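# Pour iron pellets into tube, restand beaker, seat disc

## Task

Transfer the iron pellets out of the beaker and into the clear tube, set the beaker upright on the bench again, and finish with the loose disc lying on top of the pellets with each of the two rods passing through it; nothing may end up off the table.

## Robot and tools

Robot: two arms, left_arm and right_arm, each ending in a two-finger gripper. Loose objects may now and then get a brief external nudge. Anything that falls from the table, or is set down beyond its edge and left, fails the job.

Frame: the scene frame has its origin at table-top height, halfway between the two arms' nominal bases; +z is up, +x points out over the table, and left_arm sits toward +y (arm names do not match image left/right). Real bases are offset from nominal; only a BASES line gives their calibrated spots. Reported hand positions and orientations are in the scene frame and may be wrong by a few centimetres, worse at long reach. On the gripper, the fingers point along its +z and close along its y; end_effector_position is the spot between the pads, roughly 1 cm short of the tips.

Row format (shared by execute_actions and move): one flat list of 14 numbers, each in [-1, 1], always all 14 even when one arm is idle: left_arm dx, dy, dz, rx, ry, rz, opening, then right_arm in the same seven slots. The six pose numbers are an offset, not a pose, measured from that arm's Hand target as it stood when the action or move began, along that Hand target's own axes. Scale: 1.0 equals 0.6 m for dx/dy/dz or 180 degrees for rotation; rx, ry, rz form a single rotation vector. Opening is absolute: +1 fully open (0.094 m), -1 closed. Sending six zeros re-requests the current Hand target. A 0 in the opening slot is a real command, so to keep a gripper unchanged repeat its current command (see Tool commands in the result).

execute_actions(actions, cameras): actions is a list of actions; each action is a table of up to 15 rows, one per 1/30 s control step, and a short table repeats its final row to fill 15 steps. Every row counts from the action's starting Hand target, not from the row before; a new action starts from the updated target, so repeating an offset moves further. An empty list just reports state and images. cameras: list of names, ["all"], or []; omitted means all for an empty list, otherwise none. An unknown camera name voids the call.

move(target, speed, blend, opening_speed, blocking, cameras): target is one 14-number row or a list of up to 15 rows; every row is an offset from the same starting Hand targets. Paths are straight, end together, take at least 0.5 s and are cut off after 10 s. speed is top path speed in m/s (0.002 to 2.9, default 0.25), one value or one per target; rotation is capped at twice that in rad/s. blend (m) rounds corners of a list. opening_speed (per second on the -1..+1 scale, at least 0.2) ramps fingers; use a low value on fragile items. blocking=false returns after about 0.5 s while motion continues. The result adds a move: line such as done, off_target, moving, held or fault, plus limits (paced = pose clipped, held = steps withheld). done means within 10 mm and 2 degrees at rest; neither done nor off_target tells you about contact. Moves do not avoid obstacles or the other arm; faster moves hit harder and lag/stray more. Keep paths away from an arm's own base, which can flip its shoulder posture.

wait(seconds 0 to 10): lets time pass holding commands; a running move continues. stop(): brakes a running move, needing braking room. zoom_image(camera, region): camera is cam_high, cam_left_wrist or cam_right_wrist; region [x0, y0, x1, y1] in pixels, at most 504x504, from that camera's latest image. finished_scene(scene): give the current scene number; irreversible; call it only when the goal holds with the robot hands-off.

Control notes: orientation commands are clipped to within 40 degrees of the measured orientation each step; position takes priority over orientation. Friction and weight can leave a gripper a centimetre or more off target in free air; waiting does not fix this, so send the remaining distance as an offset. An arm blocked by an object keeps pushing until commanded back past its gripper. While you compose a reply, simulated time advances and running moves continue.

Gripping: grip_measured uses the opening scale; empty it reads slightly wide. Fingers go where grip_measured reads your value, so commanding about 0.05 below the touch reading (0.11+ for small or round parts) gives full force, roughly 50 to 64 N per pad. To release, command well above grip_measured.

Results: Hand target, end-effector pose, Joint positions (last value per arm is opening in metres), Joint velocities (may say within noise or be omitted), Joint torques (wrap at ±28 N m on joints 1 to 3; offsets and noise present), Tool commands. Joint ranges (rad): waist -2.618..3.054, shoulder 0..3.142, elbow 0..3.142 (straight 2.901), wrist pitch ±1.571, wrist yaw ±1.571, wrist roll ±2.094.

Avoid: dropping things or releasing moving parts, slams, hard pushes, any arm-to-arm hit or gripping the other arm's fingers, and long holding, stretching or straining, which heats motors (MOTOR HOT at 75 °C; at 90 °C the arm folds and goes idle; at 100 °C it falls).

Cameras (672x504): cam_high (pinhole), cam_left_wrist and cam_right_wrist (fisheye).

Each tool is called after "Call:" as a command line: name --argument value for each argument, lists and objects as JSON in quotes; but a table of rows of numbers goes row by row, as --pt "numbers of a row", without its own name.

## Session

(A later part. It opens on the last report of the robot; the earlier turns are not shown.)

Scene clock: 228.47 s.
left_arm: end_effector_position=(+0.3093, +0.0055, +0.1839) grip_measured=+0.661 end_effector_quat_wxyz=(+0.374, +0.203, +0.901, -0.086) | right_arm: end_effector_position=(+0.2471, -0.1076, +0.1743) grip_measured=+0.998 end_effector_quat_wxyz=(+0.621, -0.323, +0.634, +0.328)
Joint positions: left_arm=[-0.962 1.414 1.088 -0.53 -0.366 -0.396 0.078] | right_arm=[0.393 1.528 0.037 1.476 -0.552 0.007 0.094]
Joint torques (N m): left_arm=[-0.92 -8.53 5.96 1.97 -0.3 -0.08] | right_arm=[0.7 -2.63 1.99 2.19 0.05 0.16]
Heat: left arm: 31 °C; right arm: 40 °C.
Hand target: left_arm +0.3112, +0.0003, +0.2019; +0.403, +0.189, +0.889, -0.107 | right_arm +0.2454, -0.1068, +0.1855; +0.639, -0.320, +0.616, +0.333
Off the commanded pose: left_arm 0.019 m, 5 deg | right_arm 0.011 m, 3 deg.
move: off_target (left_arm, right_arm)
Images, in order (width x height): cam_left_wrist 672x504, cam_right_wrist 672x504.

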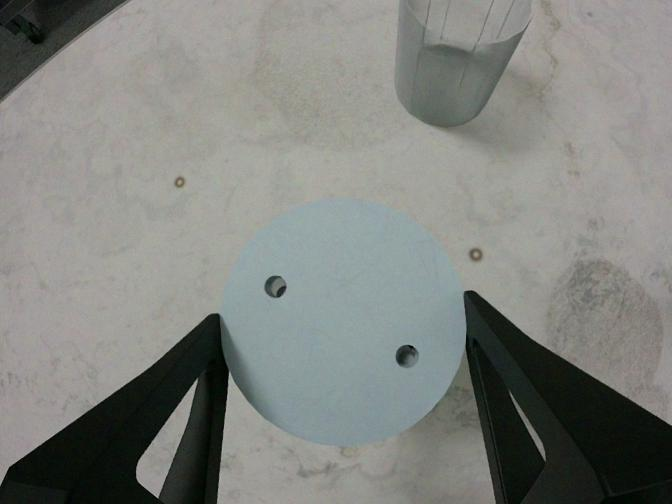

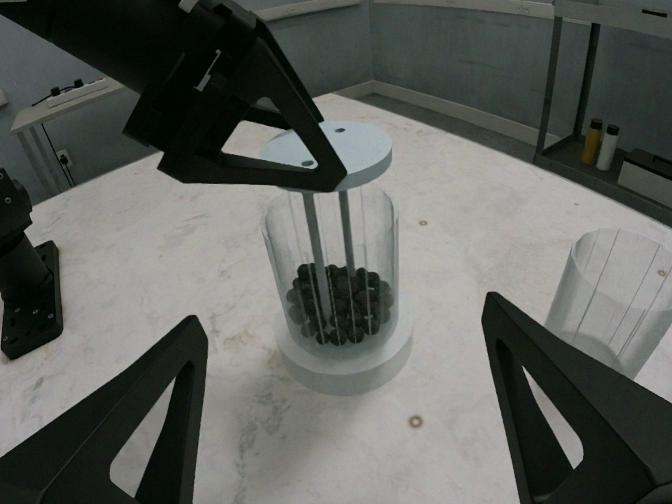

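Call:
move --pt "-0.067 0.0 -0.0585 0 0 0 0.5 0 0 0 0 0 0 1" --pt "-0.0076 0 -0.0065 0 0 0 0.5 0 0 0 0 0 0 1" --speed '[0.08,0.03]' --cameras '["cam_left_wrist","cam_right_wrist"]'

Call:
zoom_image --camera "cam_left_wrist" --region '[260, 270, 292, 302]'

Call:
zoom_image --camera "cam_left_wrist" --region '[391, 340, 423, 372]'

Call:
zoom_image --camera "cam_right_wrist" --region '[250, 100, 430, 400]'

Scene clock: 233.40 s.
left_arm: end_effector_position=(+0.3081, +0.0073, +0.1864) grip_measured=+0.661 end_effector_quat_wxyz=(+0.369, +0.205, +0.903, -0.082) | right_arm: end_effector_position=(+0.2471, -0.1076, +0.1743) grip_measured=+0.998 end_effector_quat_wxyz=(+0.621, -0.323, +0.634, +0.328)
Joint positions: left_arm=[-0.962 1.414 1.106 -0.562 -0.366 -0.396 0.078] | right_arm=[0.393 1.528 0.037 1.476 -0.552 0.007 0.094]
Joint torques (N m): left_arm=[-0.84 -8.84 6.46 2.01 -0.26 -0.08] | right_arm=[0.69 -2.7 1.98 2.14 0.06 0.13]
Heat: left arm: 31 °C; right arm: 40 °C.
Hand target: left_arm +0.3113, +0.0005, +0.2079; +0.403, +0.189, +0.889, -0.107 | right_arm +0.2454, -0.1068, +0.1855; +0.639, -0.320, +0.616, +0.333
Off the commanded pose: left_arm 0.023 m, 5 deg | right_arm 0.011 m, 3 deg.
move: off_target (left_arm, right_arm)
Images, in order (width x height): cam_left_wrist 672x504, cam_right_wrist 672x504.

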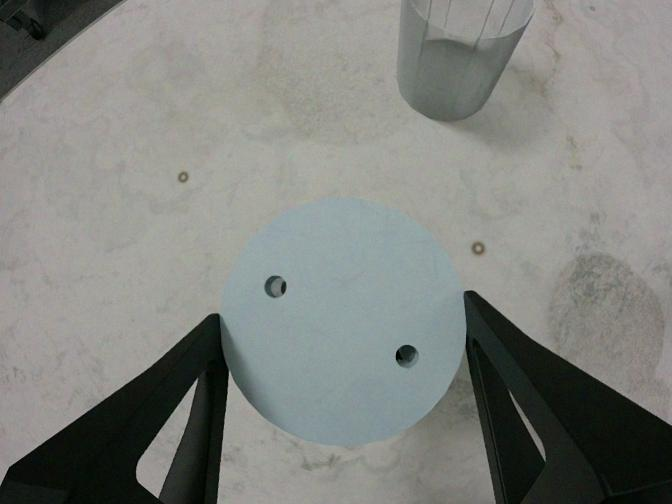

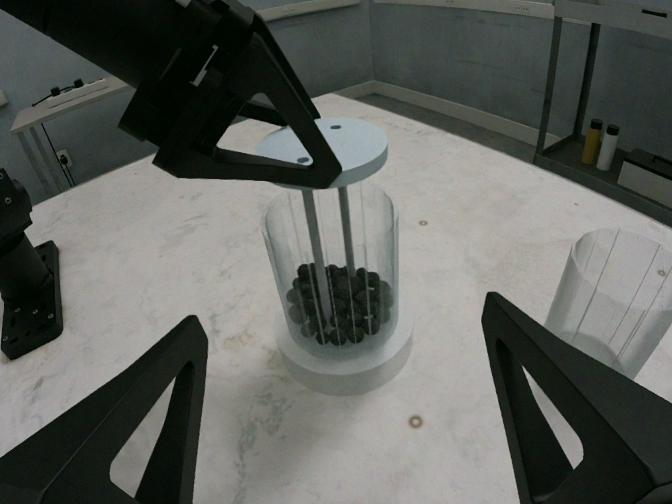

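Scaled by 15.750 from the camera's 672x504 image, which has a finer 960x720 frame.

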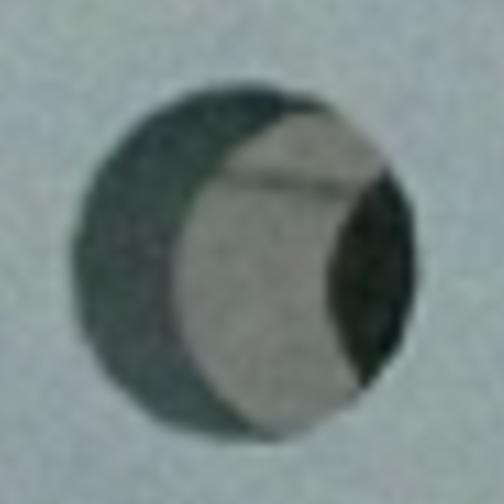

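Scaled by 15.750 from the camera's 672x504 image, which has a finer 960x720 frame.

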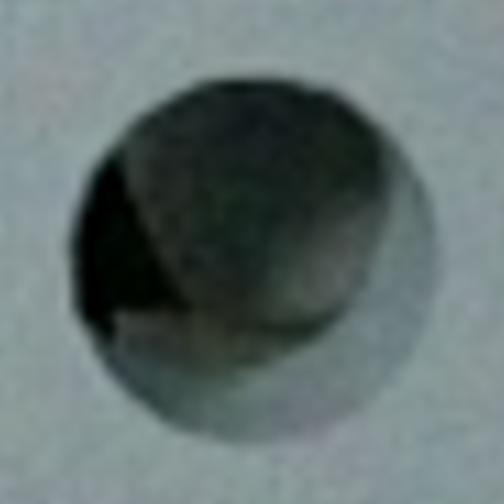

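Scaled by 1.680 from the camera's 672x504 image, which has a finer 960x720 frame.

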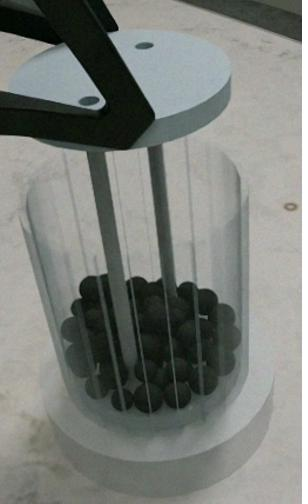

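Call:
move --pt "-0.0599 -0.0063 -0.0499 0.0012 0 0.0011 0.5 0 0 0 0 0 0 1" --pt "0.0105 -0.0035 0.0111 0.0012 0 0.0011 0.5 0 0 0 0 0 0 1" --speed '[0.08,0.03]' --cameras '["cam_left_wrist","cam_right_wrist"]'

Call:
zoom_image --camera "cam_left_wrist" --region '[260, 270, 292, 302]'

Call:
zoom_image --camera "cam_left_wrist" --region '[391, 340, 423, 372]'

Call:
zoom_image --camera "cam_right_wrist" --region '[250, 100, 430, 400]'

Scene clock: 239.23 s.
left_arm: end_effector_position=(+0.3071, +0.0056, +0.1800) grip_measured=+0.661 end_effector_quat_wxyz=(+0.371, +0.207, +0.901, -0.085) | right_arm: end_effector_position=(+0.2471, -0.1076, +0.1743) grip_measured=+0.998 end_effector_quat_wxyz=(+0.621, -0.323, +0.634, +0.328)
Joint positions: left_arm=[-0.967 1.414 1.077 -0.527 -0.366 -0.396 0.078] | right_arm=[0.393 1.528 0.037 1.476 -0.552 0.007 0.094]
Joint torques (N m): left_arm=[-0.69 -8.13 6.61 2.04 -0.29 -0.06] | right_arm=[0.72 -2.62 1.92 2.16 0.03 0.18]
Heat: left arm: 32 °C; right arm: 40 °C.
Hand target: left_arm +0.3111, -0.0021, +0.1989; +0.403, +0.191, +0.889, -0.108 | right_arm +0.2454, -0.1068, +0.1855; +0.639, -0.320, +0.616, +0.333
Off the commanded pose: left_arm 0.021 m, 5 deg | right_arm 0.011 m, 3 deg.
move: off_target (left_arm, right_arm)
Images, in order (width x height): cam_left_wrist 672x504, cam_right_wrist 672x504.

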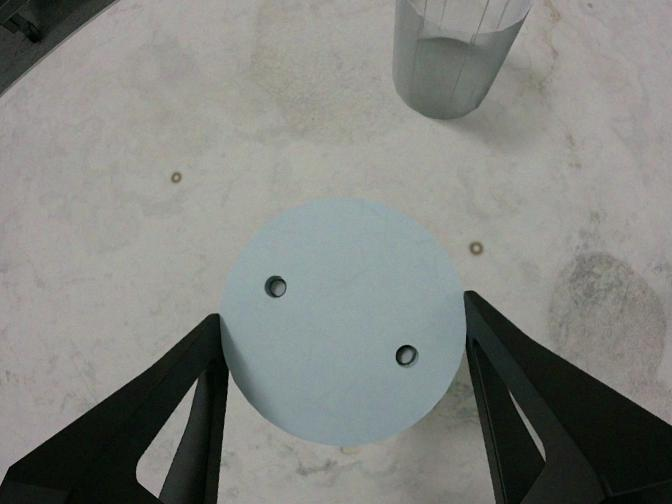

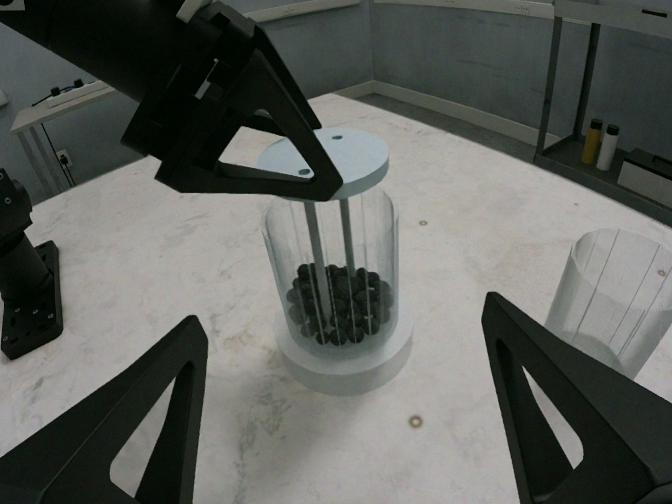

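Scaled by 15.750 from the camera's 672x504 image, which has a finer 960x720 frame.

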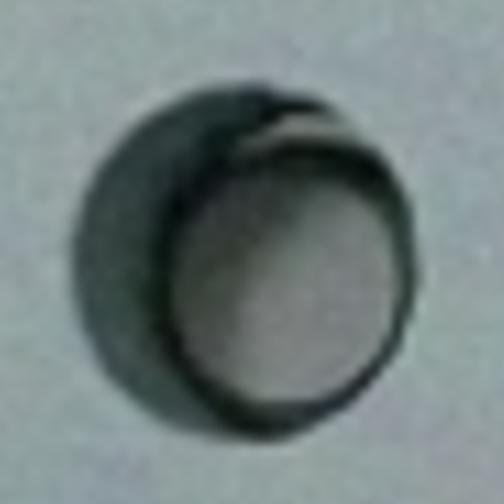

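Scaled by 15.750 from the camera's 672x504 image, which has a finer 960x720 frame.

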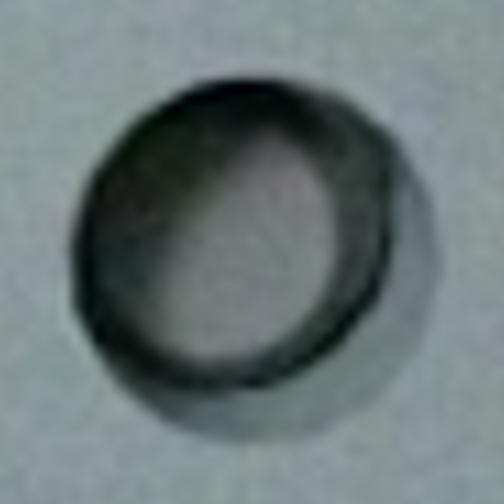

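Scaled by 1.680 from the camera's 672x504 image, which has a finer 960x720 frame.

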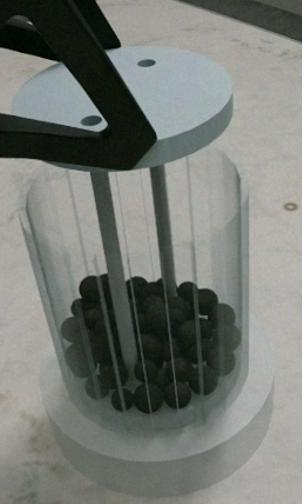

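Call:
move --target '[0.0151,0.0008,0.0131,0,0,0,0.5,0,0,0,0,0,0,1]' --speed 0.03 --cameras '["cam_left_wrist","cam_right_wrist"]'

Call:
zoom_image --camera "cam_right_wrist" --region '[250, 100, 430, 400]'

Call:
zoom_image --camera "cam_left_wrist" --region '[200, 180, 490, 470]'

Scene clock: 241.33 s.
left_arm: end_effector_position=(+0.3072, +0.0055, +0.1704) grip_measured=+0.661 end_effector_quat_wxyz=(+0.374, +0.206, +0.900, -0.087) | right_arm: end_effector_position=(+0.2471, -0.1076, +0.1743) grip_measured=+0.998 end_effector_quat_wxyz=(+0.621, -0.323, +0.634, +0.328)
Joint positions: left_arm=[-0.967 1.414 1.034 -0.476 -0.366 -0.396 0.078] | right_arm=[0.393 1.528 0.037 1.476 -0.552 0.007 0.094]
Joint torques (N m): left_arm=[-1.02 -7.58 6.35 2.05 -0.29 -0.08] | right_arm=[0.57 -2.59 2.07 2.16 0.05 0.16]
Heat: left arm: 32 °C; right arm: 40 °C.
Hand target: left_arm +0.3112, -0.0021, +0.1869; +0.403, +0.191, +0.889, -0.108 | right_arm +0.2454, -0.1068, +0.1855; +0.639, -0.320, +0.616, +0.333
Off the commanded pose: left_arm 0.019 m, 5 deg | right_arm 0.011 m, 3 deg.
move: off_target (left_arm, right_arm)
Images, in order (width x height): cam_left_wrist 672x504, cam_right_wrist 672x504.

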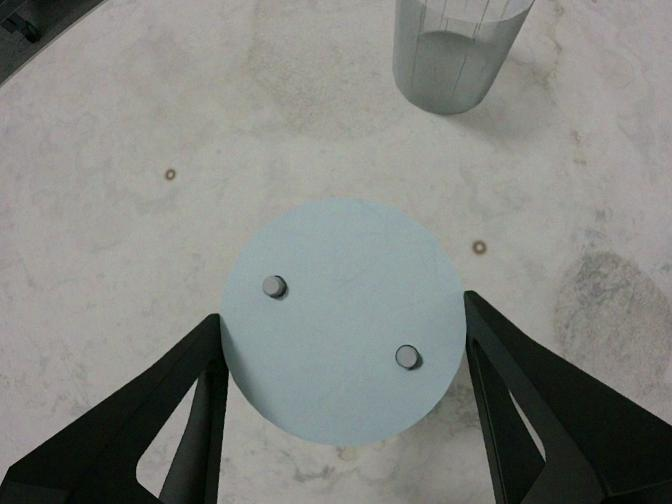

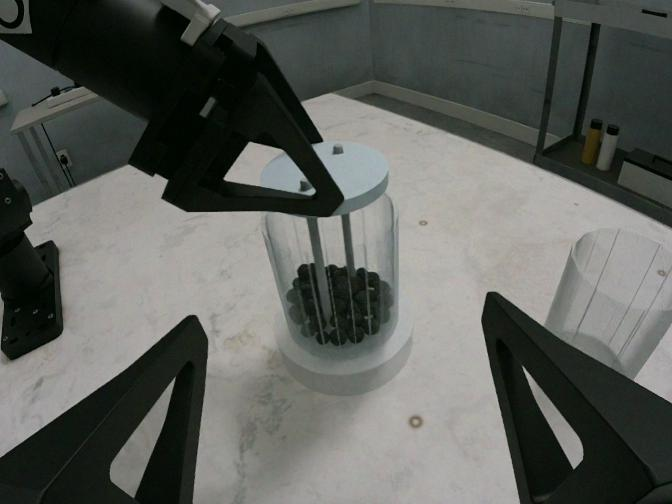

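Scaled by 1.680 from the camera's 672x504 image, which has a finer 960x720 frame.

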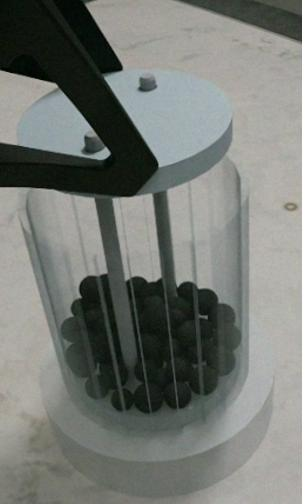

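Scaled by 1.738 from the camera's 672x504 image, which has a finer 960x720 frame.

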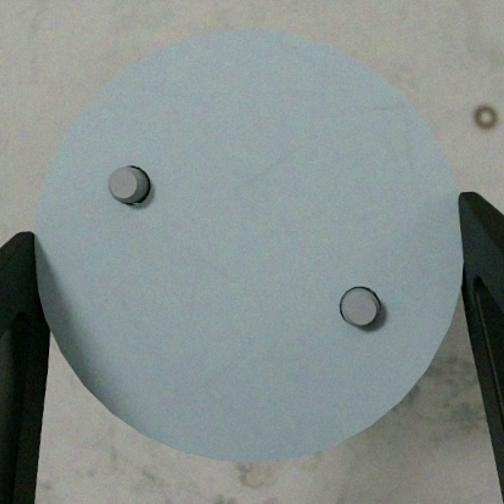

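Call:
move --target '[0.0151,0.0008,0.0131,0,0,0,0.5,0,0,0,0,0,0,1]' --speed 0.03 --cameras '["cam_left_wrist","cam_right_wrist"]'

Call:
zoom_image --camera "cam_right_wrist" --region '[250, 100, 430, 400]'

Call:
zoom_image --camera "cam_left_wrist" --region '[200, 180, 490, 470]'

Scene clock: 243.00 s.
left_arm: end_effector_position=(+0.3070, +0.0058, +0.1609) grip_measured=+0.661 end_effector_quat_wxyz=(+0.376, +0.205, +0.899, -0.089) | right_arm: end_effector_position=(+0.2471, -0.1076, +0.1743) grip_measured=+0.998 end_effector_quat_wxyz=(+0.621, -0.323, +0.634, +0.328)
Joint positions: left_arm=[-0.967 1.414 0.991 -0.425 -0.366 -0.396 0.078] | right_arm=[0.393 1.528 0.037 1.476 -0.552 0.007 0.094]
Joint torques (N m): left_arm=[-0.77 -6.67 6.67 2.07 -0.25 -0.02] | right_arm=[0.61 -2.5 2.03 2.13 0.05 0.16]
Heat: left arm: 32 °C; right arm: 40 °C.
Hand target: left_arm +0.3112, -0.0021, +0.1749; +0.403, +0.191, +0.889, -0.108 | right_arm +0.2454, -0.1068, +0.1855; +0.639, -0.320, +0.616, +0.333
Off the commanded pose: left_arm 0.017 m, 4 deg | right_arm 0.011 m, 3 deg.
move: off_target (left_arm, right_arm)
Images, in order (width x height): cam_left_wrist 672x504, cam_right_wrist 672x504.

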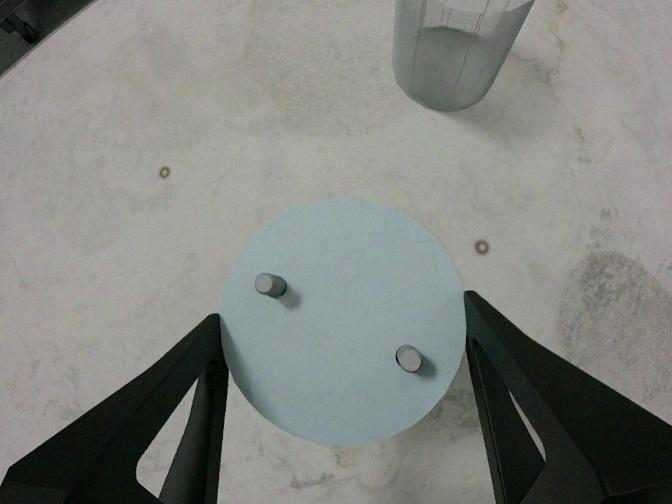

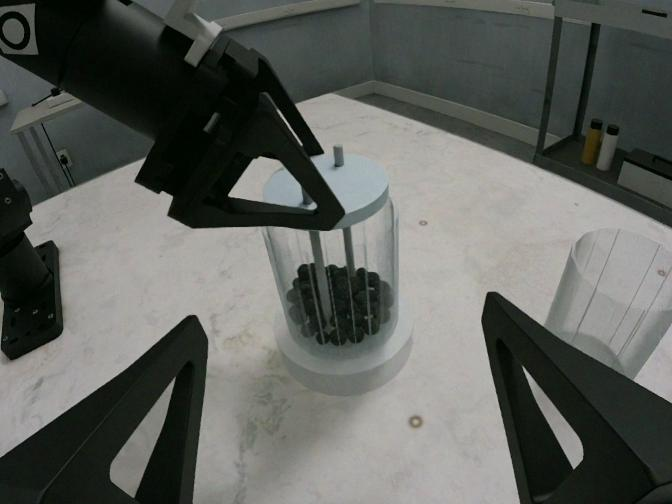

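Scaled by 1.680 from the camera's 672x504 image, which has a finer 960x720 frame.

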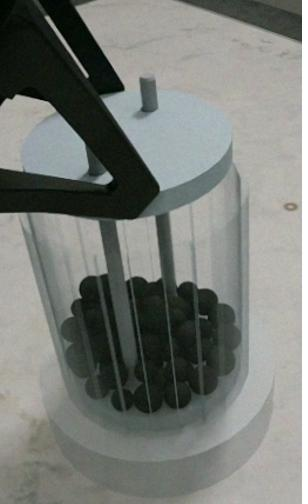

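Scaled by 1.738 from the camera's 672x504 image, which has a finer 960x720 frame.

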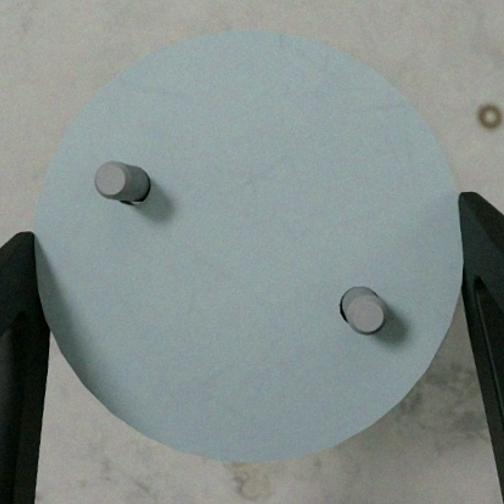

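Call:
move --target '[0.0113,0.0006,0.0098,0,0,0,0.5,0,0,0,0,0,0,1]' --speed 0.03 --cameras '["cam_left_wrist","cam_right_wrist","cam_high"]'

Call:
zoom_image --camera "cam_right_wrist" --region '[250, 100, 430, 400]'

Scene clock: 244.43 s.
left_arm: end_effector_position=(+0.3071, +0.0057, +0.1551) grip_measured=+0.661 end_effector_quat_wxyz=(+0.379, +0.203, +0.898, -0.092) | right_arm: end_effector_position=(+0.2471, -0.1076, +0.1743) grip_measured=+0.998 end_effector_quat_wxyz=(+0.621, -0.323, +0.634, +0.328)
Joint positions: left_arm=[-0.967 1.414 0.962 -0.387 -0.366 -0.396 0.078] | right_arm=[0.393 1.528 0.037 1.476 -0.552 0.007 0.094]
Joint torques (N m): left_arm=[-0.95 -6.02 6.49 1.99 -0.37 -0.09] | right_arm=[0.7 -2.61 2.14 2.16 0.04 0.16]
Heat: left arm: 32 °C; right arm: 40 °C.
Hand target: left_arm +0.3112, -0.0021, +0.1659; +0.403, +0.191, +0.889, -0.108 | right_arm +0.2454, -0.1068, +0.1855; +0.639, -0.320, +0.616, +0.333
Off the commanded pose: left_arm 0.014 m, 4 deg | right_arm 0.011 m, 3 deg.
move: off_target (left_arm, right_arm)

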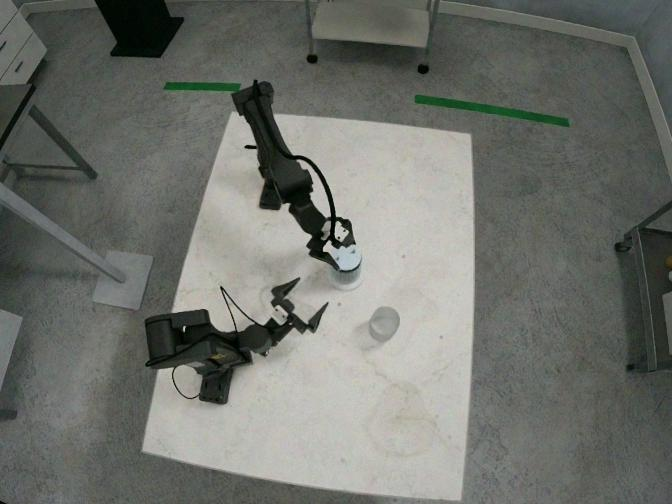

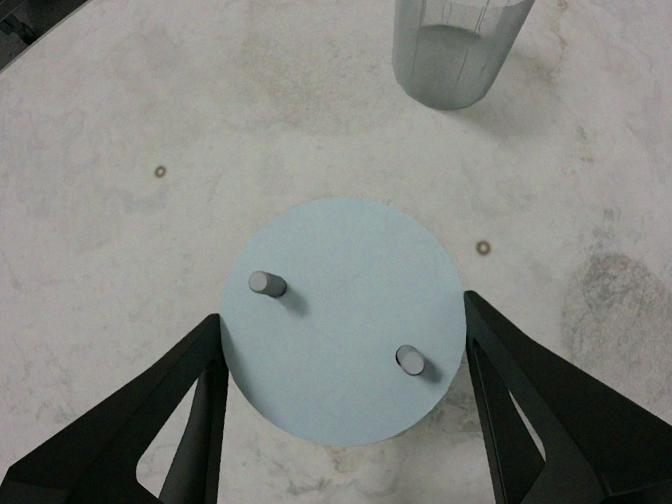

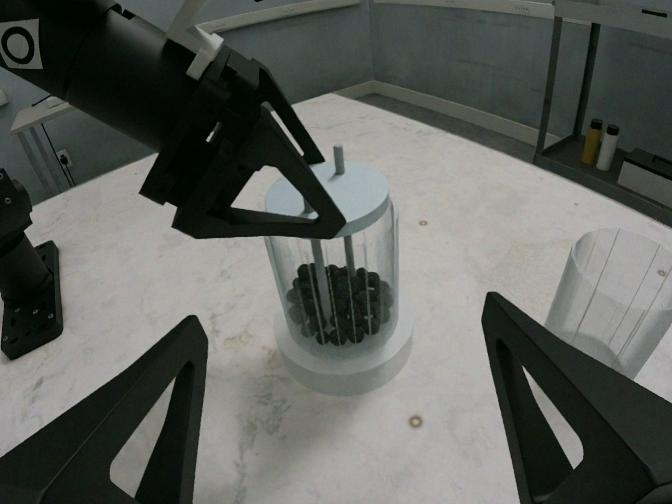

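Scaled by 1.680 from the camera's 672x504 image, which has a finer 960x720 frame.

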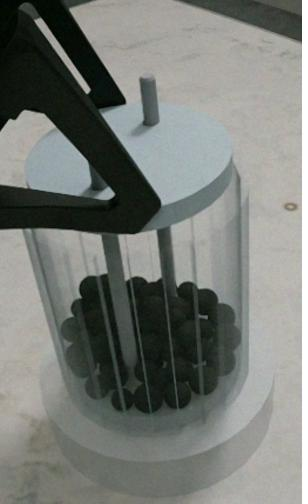

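Call:
move --target '[0.0138,0.0007,0.012,0,0,0,0.5,0,0,0,0,0,0,1]' --speed 0.03 --cameras '["cam_left_wrist","cam_right_wrist"]'

Call:
zoom_image --camera "cam_right_wrist" --region '[250, 100, 430, 400]'

Scene clock: 246.07 s.
left_arm: end_effector_position=(+0.3073, +0.0054, +0.1487) grip_measured=+0.661 end_effector_quat_wxyz=(+0.384, +0.202, +0.896, -0.097) | right_arm: end_effector_position=(+0.2471, -0.1076, +0.1743) grip_measured=+0.998 end_effector_quat_wxyz=(+0.621, -0.323, +0.634, +0.328)
Joint positions: left_arm=[-0.967 1.414 0.927 -0.338 -0.366 -0.396 0.078] | right_arm=[0.393 1.528 0.037 1.476 -0.552 0.007 0.094]
Joint torques (N m): left_arm=[-0.84 -5.22 6.45 2.01 -0.25 -0.05] | right_arm=[0.7 -2.55 2.04 2.16 0.06 0.15]
Heat: left arm: 32 °C; right arm: 40 °C.
Hand target: left_arm +0.3113, -0.0021, +0.1549; +0.403, +0.191, +0.889, -0.108 | right_arm +0.2454, -0.1068, +0.1855; +0.639, -0.320, +0.616, +0.333
Off the commanded pose: left_arm 0.011 m, 3 deg | right_arm 0.011 m, 3 deg.
move: off_target (left_arm, right_arm)
Images, in order (width x height): cam_left_wrist 672x504, cam_right_wrist 672x504.

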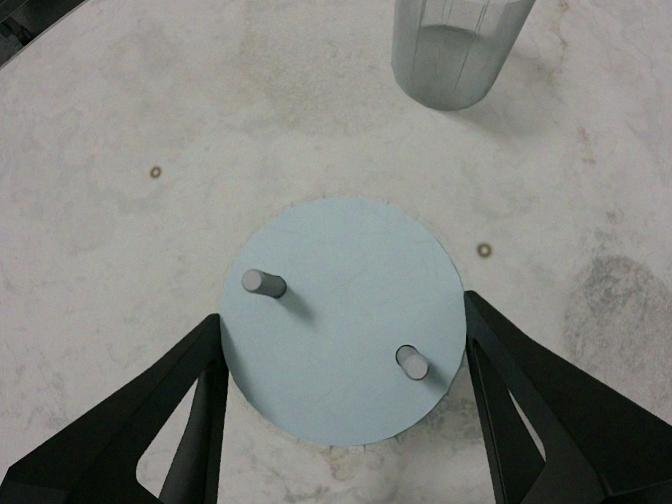

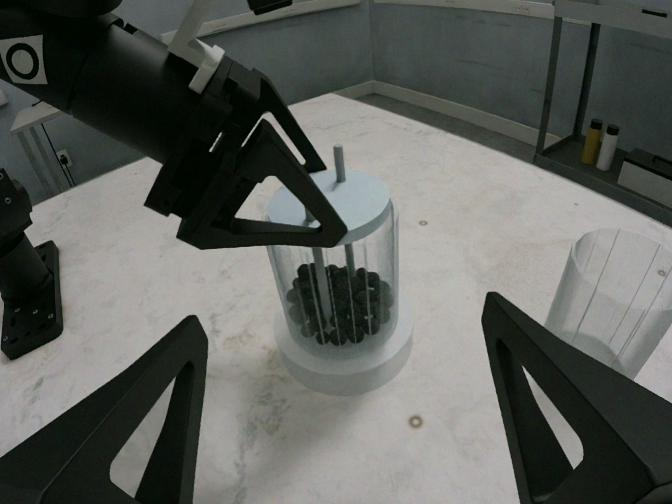

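Scaled by 1.680 from the camera's 672x504 image, which has a finer 960x720 frame.

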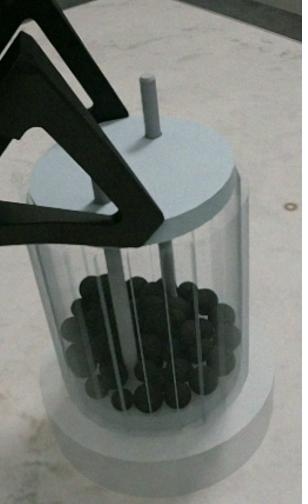

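Call:
move --target '[0,0,0,0,0,0,0.85,0,0,0,0,0,0,1]' --opening_speed 0.4 --cameras '["cam_left_wrist","cam_right_wrist"]'

Call:
zoom_image --camera "cam_right_wrist" --region '[250, 100, 430, 400]'

Scene clock: 248.33 s.
left_arm: end_effector_position=(+0.3073, +0.0043, +0.1494) grip_measured=+0.848 end_effector_quat_wxyz=(+0.386, +0.202, +0.895, -0.099) | right_arm: end_effector_position=(+0.2471, -0.1076, +0.1743) grip_measured=+0.998 end_effector_quat_wxyz=(+0.621, -0.323, +0.634, +0.328)
Joint positions: left_arm=[-0.968 1.414 0.927 -0.333 -0.366 -0.396 0.087] | right_arm=[0.393 1.528 0.037 1.476 -0.552 0.007 0.094]
Joint torques (N m): left_arm=[-0.75 -5.15 5.98 2.02 -0.26 -0.05] | right_arm=[0.61 -2.58 2.03 2.17 0.05 0.17]
Heat: left arm: 32 °C; right arm: 40 °C.
Hand target: left_arm +0.3113, -0.0021, +0.1549; +0.403, +0.191, +0.889, -0.108 | right_arm +0.2454, -0.1068, +0.1855; +0.639, -0.320, +0.616, +0.333
Off the commanded pose: left_arm 0.009 m, 3 deg | right_arm 0.011 m, 3 deg.
move: off_target (left_arm, right_arm)
Images, in order (width x height): cam_left_wrist 672x504, cam_right_wrist 672x504.

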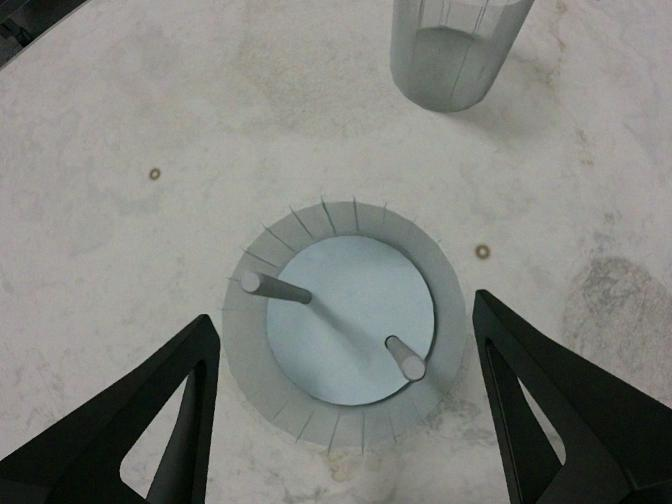

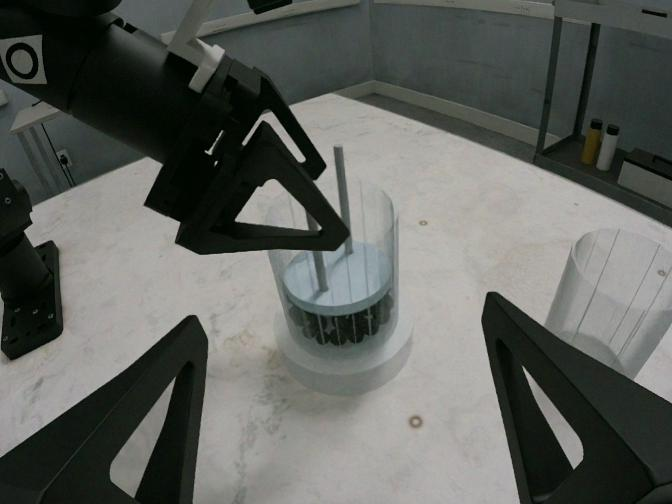

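Scaled by 1.680 from the camera's 672x504 image, which has a finer 960x720 frame.

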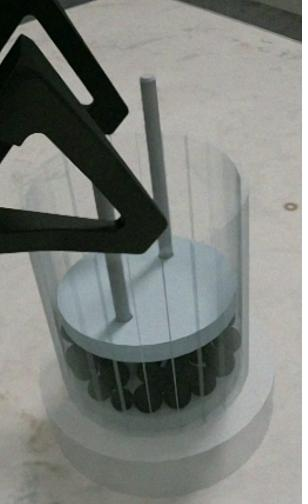

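Call:
move --target '[-0.126,-0.006,-0.109,0,0,0,0.85,0,0,0,0,0,0,1]' --speed 0.08 --cameras '["all"]'

Call:
zoom_image --camera "cam_right_wrist" --region '[240, 100, 460, 420]'

Scene clock: 251.03 s.
left_arm: end_effector_position=(+0.3125, -0.0035, +0.2389) grip_measured=+0.848 end_effector_quat_wxyz=(+0.391, +0.199, +0.892, -0.104) | right_arm: end_effector_position=(+0.2471, -0.1076, +0.1743) grip_measured=+0.998 end_effector_quat_wxyz=(+0.621, -0.323, +0.634, +0.328)
Joint positions: left_arm=[-0.968 1.414 1.273 -0.663 -0.366 -0.396 0.087] | right_arm=[0.393 1.528 0.037 1.476 -0.552 0.007 0.094]
Joint torques (N m): left_arm=[-0.94 -7.45 9.03 1.36 -0.31 -0.08] | right_arm=[0.69 -2.61 2.07 2.17 0.05 0.18]
Heat: left arm: 32 °C; right arm: 40 °C.
Hand target: left_arm +0.3112, -0.0018, +0.2549; +0.403, +0.191, +0.889, -0.108 | right_arm +0.2454, -0.1068, +0.1855; +0.639, -0.320, +0.616, +0.333
Off the commanded pose: left_arm 0.016 m, 2 deg | right_arm 0.011 m, 3 deg.
move: off_target (left_arm, right_arm)

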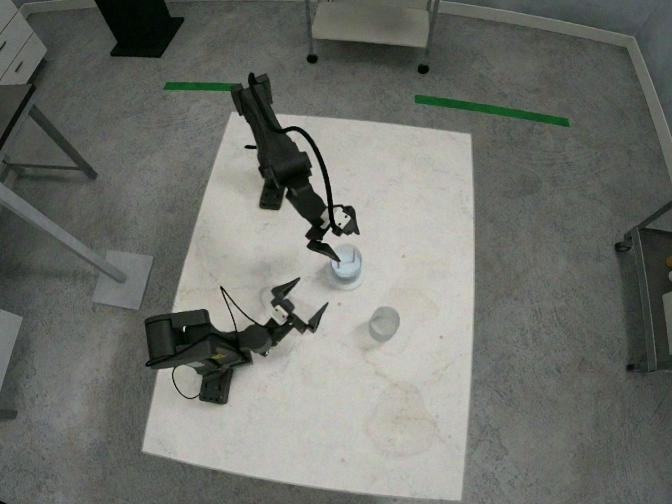

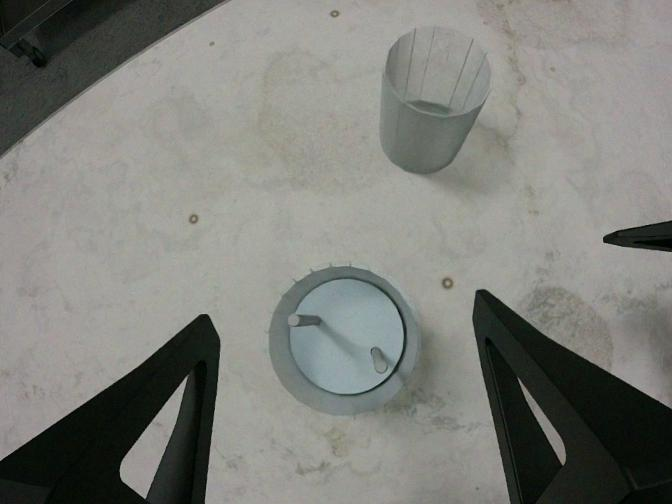

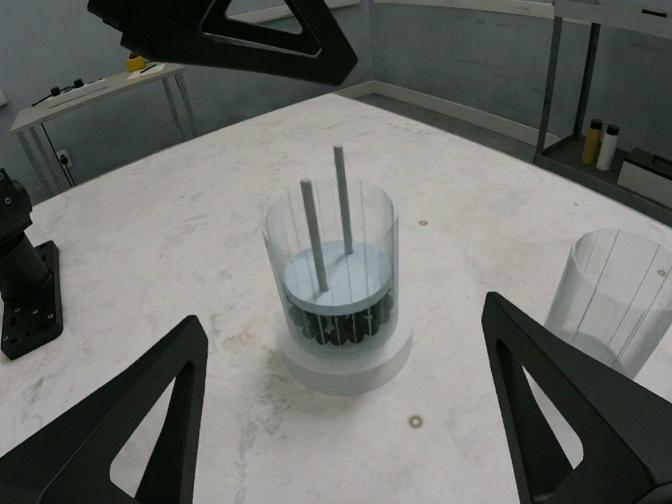

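Scaled by 1.575 from the camera's 672x504 image, which has a finer 960x720 frame.

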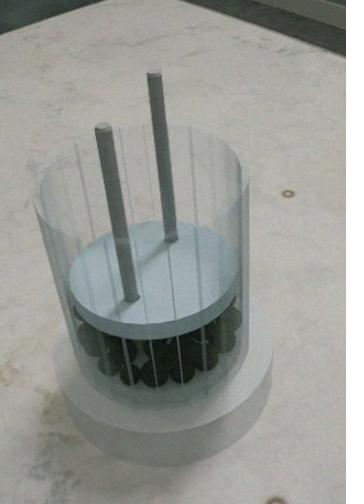

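Everything is in place and released. Finishing scene 1.

Call:
finished_scene --scene 1

The scene is finished: the task was done.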